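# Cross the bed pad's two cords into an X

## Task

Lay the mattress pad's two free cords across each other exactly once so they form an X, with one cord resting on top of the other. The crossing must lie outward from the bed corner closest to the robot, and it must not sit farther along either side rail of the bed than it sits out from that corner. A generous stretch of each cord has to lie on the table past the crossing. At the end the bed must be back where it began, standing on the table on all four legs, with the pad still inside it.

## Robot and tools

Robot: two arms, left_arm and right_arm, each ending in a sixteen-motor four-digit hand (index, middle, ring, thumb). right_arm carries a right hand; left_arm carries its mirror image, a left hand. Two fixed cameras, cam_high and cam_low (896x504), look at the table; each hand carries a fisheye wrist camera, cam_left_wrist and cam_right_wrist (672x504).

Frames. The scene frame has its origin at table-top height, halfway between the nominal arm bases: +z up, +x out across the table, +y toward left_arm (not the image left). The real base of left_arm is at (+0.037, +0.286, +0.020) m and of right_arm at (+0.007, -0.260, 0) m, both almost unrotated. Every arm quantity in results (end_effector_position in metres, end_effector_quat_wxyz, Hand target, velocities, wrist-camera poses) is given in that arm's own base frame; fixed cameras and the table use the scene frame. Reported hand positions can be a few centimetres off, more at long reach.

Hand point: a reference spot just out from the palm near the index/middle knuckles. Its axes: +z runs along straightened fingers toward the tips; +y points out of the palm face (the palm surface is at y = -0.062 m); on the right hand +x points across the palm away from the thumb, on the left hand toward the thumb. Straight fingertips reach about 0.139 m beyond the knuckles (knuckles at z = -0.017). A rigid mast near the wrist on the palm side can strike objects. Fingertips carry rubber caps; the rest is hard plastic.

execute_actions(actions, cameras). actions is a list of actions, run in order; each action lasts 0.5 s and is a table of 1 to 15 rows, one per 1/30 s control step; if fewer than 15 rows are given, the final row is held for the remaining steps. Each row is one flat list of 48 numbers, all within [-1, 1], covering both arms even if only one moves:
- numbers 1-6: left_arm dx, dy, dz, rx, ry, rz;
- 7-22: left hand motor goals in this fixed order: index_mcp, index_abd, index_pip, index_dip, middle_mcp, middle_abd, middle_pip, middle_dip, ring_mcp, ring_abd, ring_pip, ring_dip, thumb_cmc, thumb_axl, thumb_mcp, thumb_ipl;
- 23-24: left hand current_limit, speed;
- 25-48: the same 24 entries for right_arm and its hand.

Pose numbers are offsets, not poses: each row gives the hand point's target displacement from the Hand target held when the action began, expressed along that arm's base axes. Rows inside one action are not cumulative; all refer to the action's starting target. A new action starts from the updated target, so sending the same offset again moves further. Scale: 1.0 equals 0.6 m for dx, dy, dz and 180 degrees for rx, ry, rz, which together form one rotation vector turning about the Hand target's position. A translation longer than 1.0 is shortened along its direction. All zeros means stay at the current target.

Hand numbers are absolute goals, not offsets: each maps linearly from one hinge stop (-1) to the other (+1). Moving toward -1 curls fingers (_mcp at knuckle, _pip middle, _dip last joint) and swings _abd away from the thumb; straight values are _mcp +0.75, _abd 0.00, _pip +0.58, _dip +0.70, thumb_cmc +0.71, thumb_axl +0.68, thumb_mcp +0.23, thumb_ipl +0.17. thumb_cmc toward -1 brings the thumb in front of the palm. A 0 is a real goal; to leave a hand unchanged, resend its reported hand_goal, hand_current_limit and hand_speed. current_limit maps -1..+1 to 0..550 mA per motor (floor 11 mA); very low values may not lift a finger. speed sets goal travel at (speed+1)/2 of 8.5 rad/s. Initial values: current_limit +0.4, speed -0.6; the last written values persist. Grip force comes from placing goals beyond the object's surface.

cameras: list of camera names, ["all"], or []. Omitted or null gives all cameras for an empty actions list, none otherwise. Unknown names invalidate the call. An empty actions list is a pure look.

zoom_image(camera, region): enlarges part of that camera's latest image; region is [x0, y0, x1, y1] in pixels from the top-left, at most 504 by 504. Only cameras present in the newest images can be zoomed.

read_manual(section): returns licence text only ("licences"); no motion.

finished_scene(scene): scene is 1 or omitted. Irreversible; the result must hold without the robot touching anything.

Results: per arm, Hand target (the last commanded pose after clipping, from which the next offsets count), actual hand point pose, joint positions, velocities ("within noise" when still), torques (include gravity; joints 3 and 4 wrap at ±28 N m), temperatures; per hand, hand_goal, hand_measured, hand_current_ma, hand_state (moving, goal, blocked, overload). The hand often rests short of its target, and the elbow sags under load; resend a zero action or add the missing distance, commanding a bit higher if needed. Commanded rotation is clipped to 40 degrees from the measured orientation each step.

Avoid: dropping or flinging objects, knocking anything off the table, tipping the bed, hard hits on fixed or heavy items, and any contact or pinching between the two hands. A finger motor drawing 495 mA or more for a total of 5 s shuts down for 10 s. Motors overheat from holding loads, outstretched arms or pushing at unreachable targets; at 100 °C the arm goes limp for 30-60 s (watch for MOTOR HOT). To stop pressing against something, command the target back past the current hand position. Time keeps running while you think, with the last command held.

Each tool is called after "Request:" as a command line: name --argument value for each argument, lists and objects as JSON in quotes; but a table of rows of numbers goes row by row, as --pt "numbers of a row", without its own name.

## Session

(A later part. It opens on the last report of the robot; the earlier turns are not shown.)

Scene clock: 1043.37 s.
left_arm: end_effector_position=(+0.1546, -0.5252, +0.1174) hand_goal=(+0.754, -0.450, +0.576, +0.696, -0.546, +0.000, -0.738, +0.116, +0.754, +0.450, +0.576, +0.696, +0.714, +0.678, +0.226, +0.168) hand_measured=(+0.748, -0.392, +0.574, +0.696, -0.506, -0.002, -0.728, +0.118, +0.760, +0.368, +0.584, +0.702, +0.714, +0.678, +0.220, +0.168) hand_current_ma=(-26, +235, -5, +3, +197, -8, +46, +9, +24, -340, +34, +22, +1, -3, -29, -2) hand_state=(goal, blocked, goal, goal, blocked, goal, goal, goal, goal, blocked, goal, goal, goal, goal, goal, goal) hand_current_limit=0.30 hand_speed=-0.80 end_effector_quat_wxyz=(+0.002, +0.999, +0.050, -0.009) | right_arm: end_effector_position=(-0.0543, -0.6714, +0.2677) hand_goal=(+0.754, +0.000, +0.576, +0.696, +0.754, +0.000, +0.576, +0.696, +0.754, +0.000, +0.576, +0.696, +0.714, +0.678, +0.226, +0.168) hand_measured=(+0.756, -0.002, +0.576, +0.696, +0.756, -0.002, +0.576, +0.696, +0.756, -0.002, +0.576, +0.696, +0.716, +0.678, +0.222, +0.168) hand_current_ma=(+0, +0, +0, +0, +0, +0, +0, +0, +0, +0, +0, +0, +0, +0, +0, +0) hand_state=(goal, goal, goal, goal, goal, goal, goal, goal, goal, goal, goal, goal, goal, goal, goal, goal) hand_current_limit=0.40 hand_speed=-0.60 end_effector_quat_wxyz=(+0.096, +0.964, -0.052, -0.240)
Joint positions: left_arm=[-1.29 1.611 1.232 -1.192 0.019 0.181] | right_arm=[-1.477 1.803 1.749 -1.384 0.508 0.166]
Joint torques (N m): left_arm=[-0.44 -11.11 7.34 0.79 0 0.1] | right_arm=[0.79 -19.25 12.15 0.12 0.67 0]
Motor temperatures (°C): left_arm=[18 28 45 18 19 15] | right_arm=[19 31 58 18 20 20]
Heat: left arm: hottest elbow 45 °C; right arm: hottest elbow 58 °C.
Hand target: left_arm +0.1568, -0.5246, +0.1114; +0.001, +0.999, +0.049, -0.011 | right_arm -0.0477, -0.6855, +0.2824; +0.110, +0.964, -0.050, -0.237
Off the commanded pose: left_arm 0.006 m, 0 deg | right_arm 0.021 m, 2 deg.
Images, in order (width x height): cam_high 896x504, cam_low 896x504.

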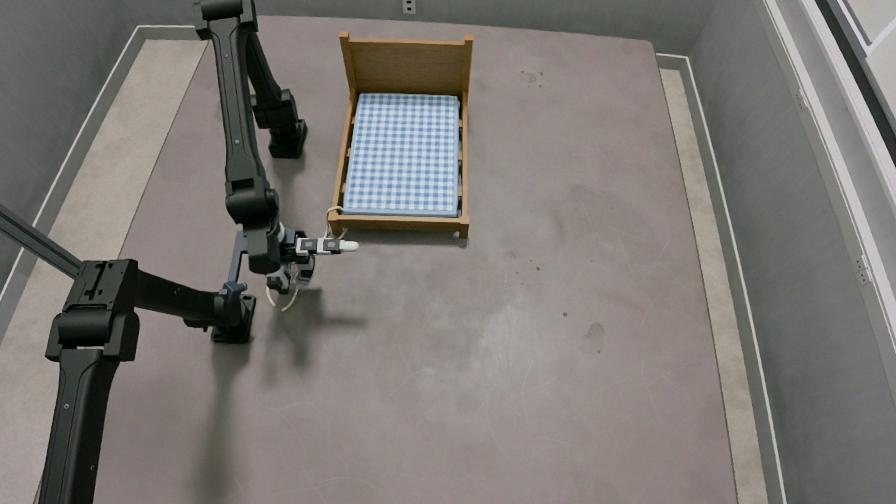

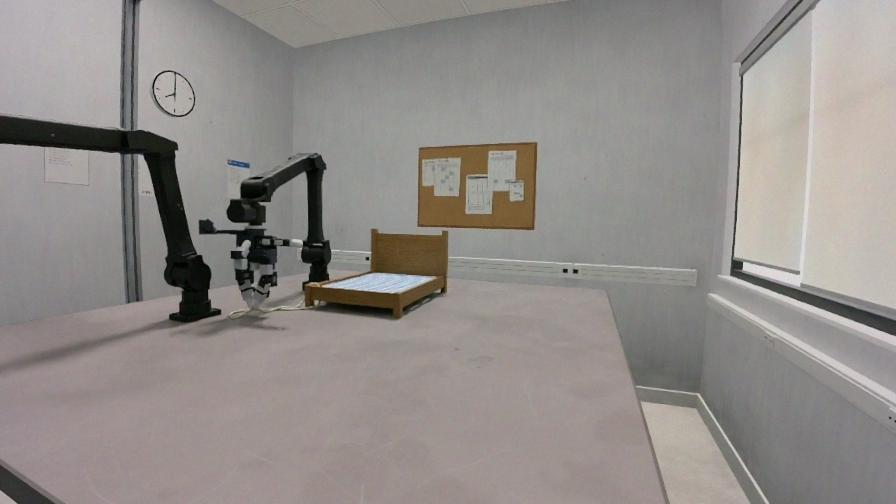

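Request:
execute_actions --actions '[[[0.08,0.04,0.02,0,0,0.167,0.754,-0.45,0.576,0.696,-0.547,0,-0.738,0.116,0.754,0.45,0.576,0.696,0.714,0.678,0.226,0.168,0.3,-0.8,0,0,0,0,0,0,0.754,0,0.576,0.696,0.754,0,0.576,0.696,0.754,0,0.576,0.696,0.714,0.678,0.226,0.168,0.4,-0.6]]]' --cameras '["cam_high","cam_left_wrist"]'

Request:
zoom_image --camera "cam_high" --region '[200, 180, 380, 330]'

Scene clock: 1056.53 s.
left_arm: end_effector_position=(+0.2029, -0.4953, +0.1162) hand_goal=(+0.754, -0.450, +0.576, +0.696, -0.546, +0.000, -0.738, +0.116, +0.754, +0.450, +0.576, +0.696, +0.714, +0.678, +0.226, +0.168) hand_measured=(+0.748, -0.392, +0.574, +0.696, -0.506, -0.002, -0.728, +0.118, +0.760, +0.368, +0.584, +0.702, +0.714, +0.678, +0.220, +0.168) hand_current_ma=(-26, +235, -5, +3, +197, -8, +46, +9, +24, -340, +34, +22, -1, -3, -29, -2) hand_state=(goal, blocked, goal, goal, blocked, goal, goal, goal, goal, blocked, goal, goal, goal, goal, goal, goal) hand_current_limit=0.30 hand_speed=-0.80 end_effector_quat_wxyz=(-0.001, +0.953, +0.302, -0.013) | right_arm: end_effector_position=(-0.0543, -0.6714, +0.2677) hand_goal=(+0.754, +0.000, +0.576, +0.696, +0.754, +0.000, +0.576, +0.696, +0.754, +0.000, +0.576, +0.696, +0.714, +0.678, +0.226, +0.168) hand_measured=(+0.756, -0.002, +0.576, +0.696, +0.756, -0.002, +0.576, +0.696, +0.756, -0.002, +0.576, +0.696, +0.716, +0.678, +0.222, +0.168) hand_current_ma=(+0, +0, +0, +0, +0, +0, +0, +0, +0, +0, +0, +0, +0, +0, +0, +0) hand_state=(goal, goal, goal, goal, goal, goal, goal, goal, goal, goal, goal, goal, goal, goal, goal, goal) hand_current_limit=0.40 hand_speed=-0.60 end_effector_quat_wxyz=(+0.096, +0.964, -0.052, -0.240)
Joint positions: left_arm=[-1.261 1.611 1.232 -1.193 0.026 -0.305] | right_arm=[-1.477 1.803 1.749 -1.384 0.508 0.166]
Joint torques (N m): left_arm=[-1.03 -11.46 9.42 -0.01 -0.35 -0.08] | right_arm=[0.5 -19.19 12.1 0.14 0.65 0]
Motor temperatures (°C): left_arm=[18 28 42 18 19 15] | right_arm=[19 31 58 18 20 20]
Heat: left arm: hottest elbow 42 °C; right arm: hottest elbow 58 °C.
Hand target: left_arm +0.2049, -0.5005, +0.1234; +0.004, +0.952, +0.307, -0.011 | right_arm -0.0477, -0.6855, +0.2824; +0.110, +0.964, -0.050, -0.237
Off the commanded pose: left_arm 0.009 m, 1 deg | right_arm 0.021 m, 2 deg.
Images, in order (width x height): cam_high 896x504, cam_left_wrist 672x504.

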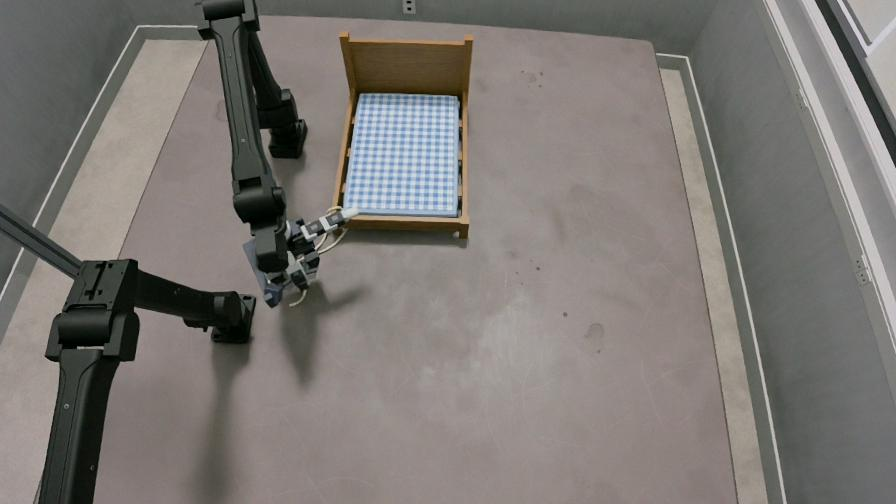

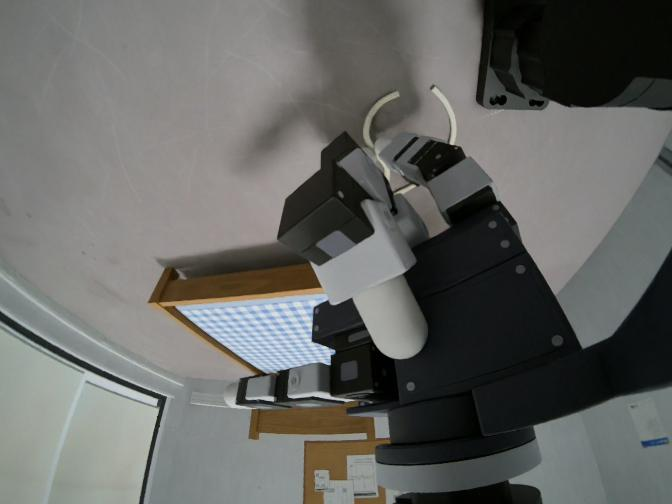

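Scaled by 2.800 from the camera's 896x504 image, which has a finer 1280x720 frame.

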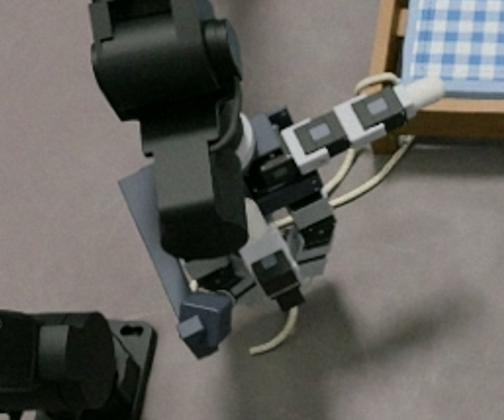

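Request:
execute_actions --actions '[[[0,0,-0.05,0,0,0,0.754,-0.45,0.576,0.696,-0.547,0,-0.738,0.116,0.754,0.45,0.576,0.696,0.714,0.678,0.226,0.168,0.3,-0.8,0,0,0,0,0,0,0.754,0,0.576,0.696,0.754,0,0.576,0.696,0.754,0,0.576,0.696,0.714,0.678,0.226,0.168,0.4,-0.6]],[[0,0,0.008,0,0,0,0.754,-0.22,0.576,0.696,-0.547,0,-0.738,0.116,0.754,0.22,0.576,0.696,0.714,0.678,0.226,0.168,0.3,-0.8,0,0,0,0,0,0,0.754,0,0.576,0.696,0.754,0,0.576,0.696,0.754,0,0.576,0.696,0.714,0.678,0.226,0.168,0.4,-0.6]],[[0,-0.035,0.065,-0.036,0,0,0.754,-0.22,0.576,0.696,-0.547,0,-0.738,0.116,0.754,0.22,0.576,0.696,0.714,0.678,0.226,0.168,0.3,-0.8,0,0,0,0,0,0,0.754,0,0.576,0.696,0.754,0,0.576,0.696,0.754,0,0.576,0.696,0.714,0.678,0.226,0.168,0.4,-0.6]],[[0,0,0.15,0,0,0,0.754,-0.22,0.576,0.696,-0.547,0,-0.738,0.116,0.754,0.22,0.576,0.696,0.714,0.678,0.226,0.168,0.3,-0.8,0,0,0,0,0,0,0.754,0,0.576,0.696,0.754,0,0.576,0.696,0.754,0,0.576,0.696,0.714,0.678,0.226,0.168,0.4,-0.6]],[[-0.1,0.2,0,0,0,0,0.754,0,0.576,0.696,0.754,0,0.576,0.696,0.754,0,0.576,0.696,0.714,0.678,0.226,0.168,0.3,-0.6,0,0,0,0,0,0,0.754,0,0.576,0.696,0.754,0,0.576,0.696,0.754,0,0.576,0.696,0.714,0.678,0.226,0.168,0.4,-0.6]]]' --cameras '["cam_high","cam_low","cam_left_wrist"]'

Request:
zoom_image --camera "cam_high" --region '[200, 180, 380, 330]'

Request:
zoom_image --camera "cam_low" --region '[200, 220, 340, 330]'

Scene clock: 1077.97 s.
left_arm: end_effector_position=(+0.1480, -0.4053, +0.2374) hand_goal=(+0.754, +0.000, +0.576, +0.696, +0.754, +0.000, +0.576, +0.696, +0.754, +0.000, +0.576, +0.696, +0.714, +0.678, +0.226, +0.168) hand_measured=(+0.754, -0.002, +0.574, +0.696, +0.752, -0.002, +0.574, +0.694, +0.754, +0.004, +0.578, +0.698, +0.714, +0.678, +0.220, +0.168) hand_current_ma=(-1, -7, -5, +3, -9, -8, -11, -9, -1, +14, +5, +12, +0, -3, -29, -2) hand_state=(goal, goal, goal, goal, goal, goal, goal, goal, goal, goal, goal, goal, goal, goal, goal, goal) hand_current_limit=0.30 hand_speed=-0.60 end_effector_quat_wxyz=(+0.072, +0.949, +0.304, -0.030) | right_arm: end_effector_position=(-0.0543, -0.6714, +0.2677) hand_goal=(+0.754, +0.000, +0.576, +0.696, +0.754, +0.000, +0.576, +0.696, +0.754, +0.000, +0.576, +0.696, +0.714, +0.678, +0.226, +0.168) hand_measured=(+0.756, -0.002, +0.576, +0.696, +0.756, -0.002, +0.576, +0.696, +0.756, -0.002, +0.576, +0.696, +0.716, +0.678, +0.222, +0.168) hand_current_ma=(+0, +0, +0, +0, +0, +0, +0, +0, +0, +0, +0, +0, +0, +0, +0, +0) hand_state=(goal, goal, goal, goal, goal, goal, goal, goal, goal, goal, goal, goal, goal, goal, goal, goal) hand_current_limit=0.40 hand_speed=-0.60 end_effector_quat_wxyz=(+0.096, +0.964, -0.052, -0.240)
Joint positions: left_arm=[-1.32 1.185 1.1 -1.339 0.051 -0.373] | right_arm=[-1.477 1.803 1.749 -1.384 0.508 0.166]
Joint torques (N m): left_arm=[-1.44 -5.54 7.61 0.32 -0.3 -0.05] | right_arm=[0.73 -19.02 12.12 0.16 0.66 0]
Motor temperatures (°C): left_arm=[18 29 41 18 19 15] | right_arm=[19 31 58 18 20 20]
Heat: left arm: hottest elbow 41 °C; right arm: hottest elbow 58 °C.
Hand target: left_arm +0.1448, -0.4015, +0.2270; +0.057, +0.950, +0.305, -0.028 | right_arm -0.0477, -0.6855, +0.2824; +0.110, +0.964, -0.050, -0.237
Off the commanded pose: left_arm 0.011 m, 2 deg | right_arm 0.021 m, 2 deg.
Images, in order (width x height): cam_high 896x504, cam_low 896x504, cam_left_wrist 672x504.

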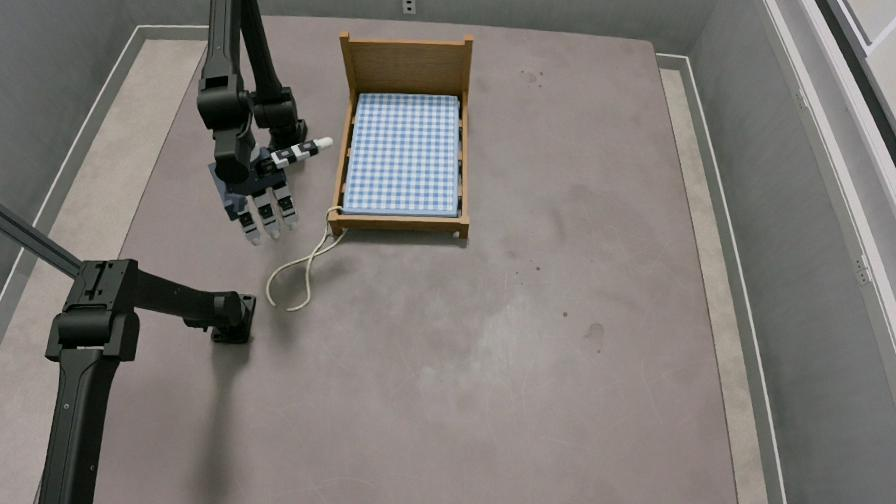

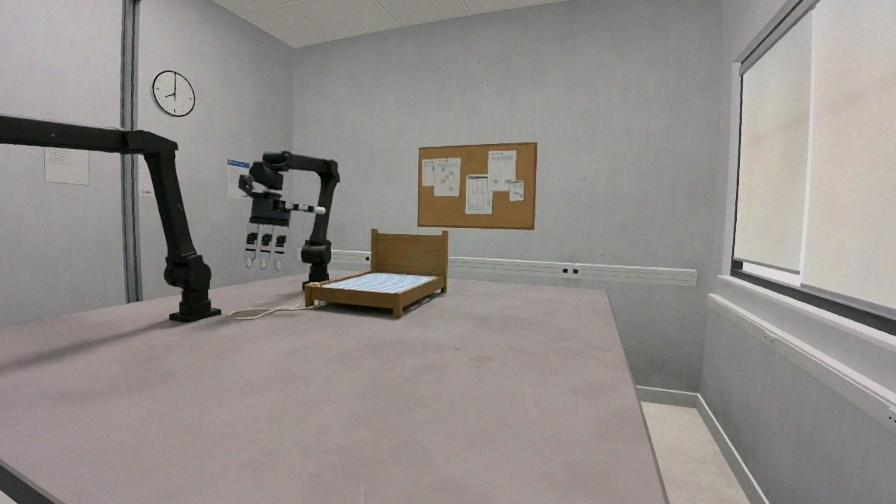

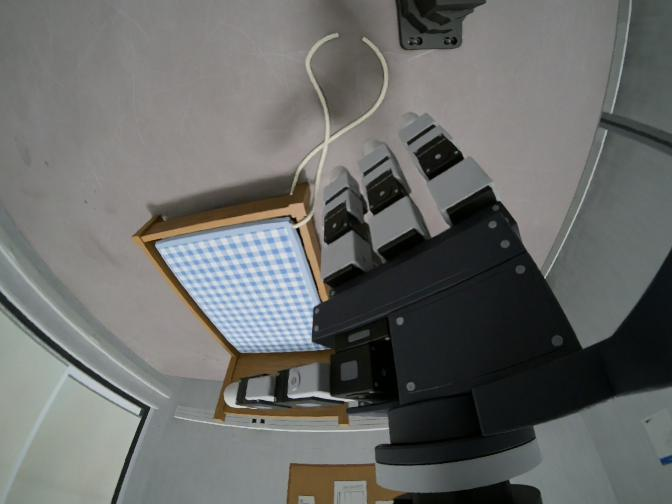

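Scaled by 2.800 from the camera's 896x504 image, which has a finer 1280x720 frame.

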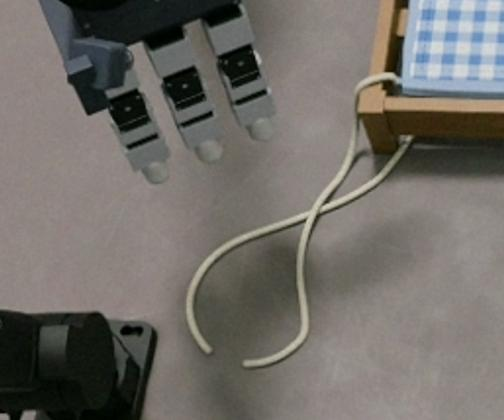

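Scaled by 3.600 from the camera's 896x504 image, which has a finer 1280x720 frame.

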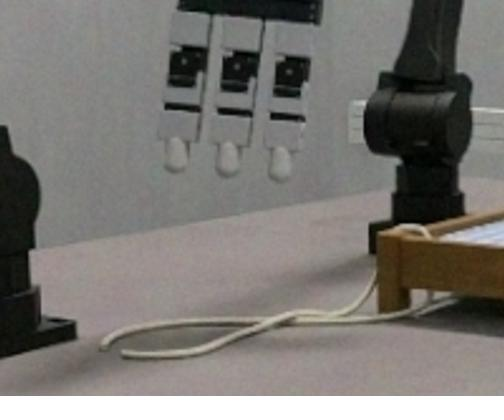

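Request:
finished_scene

The scene is finished: the task was done.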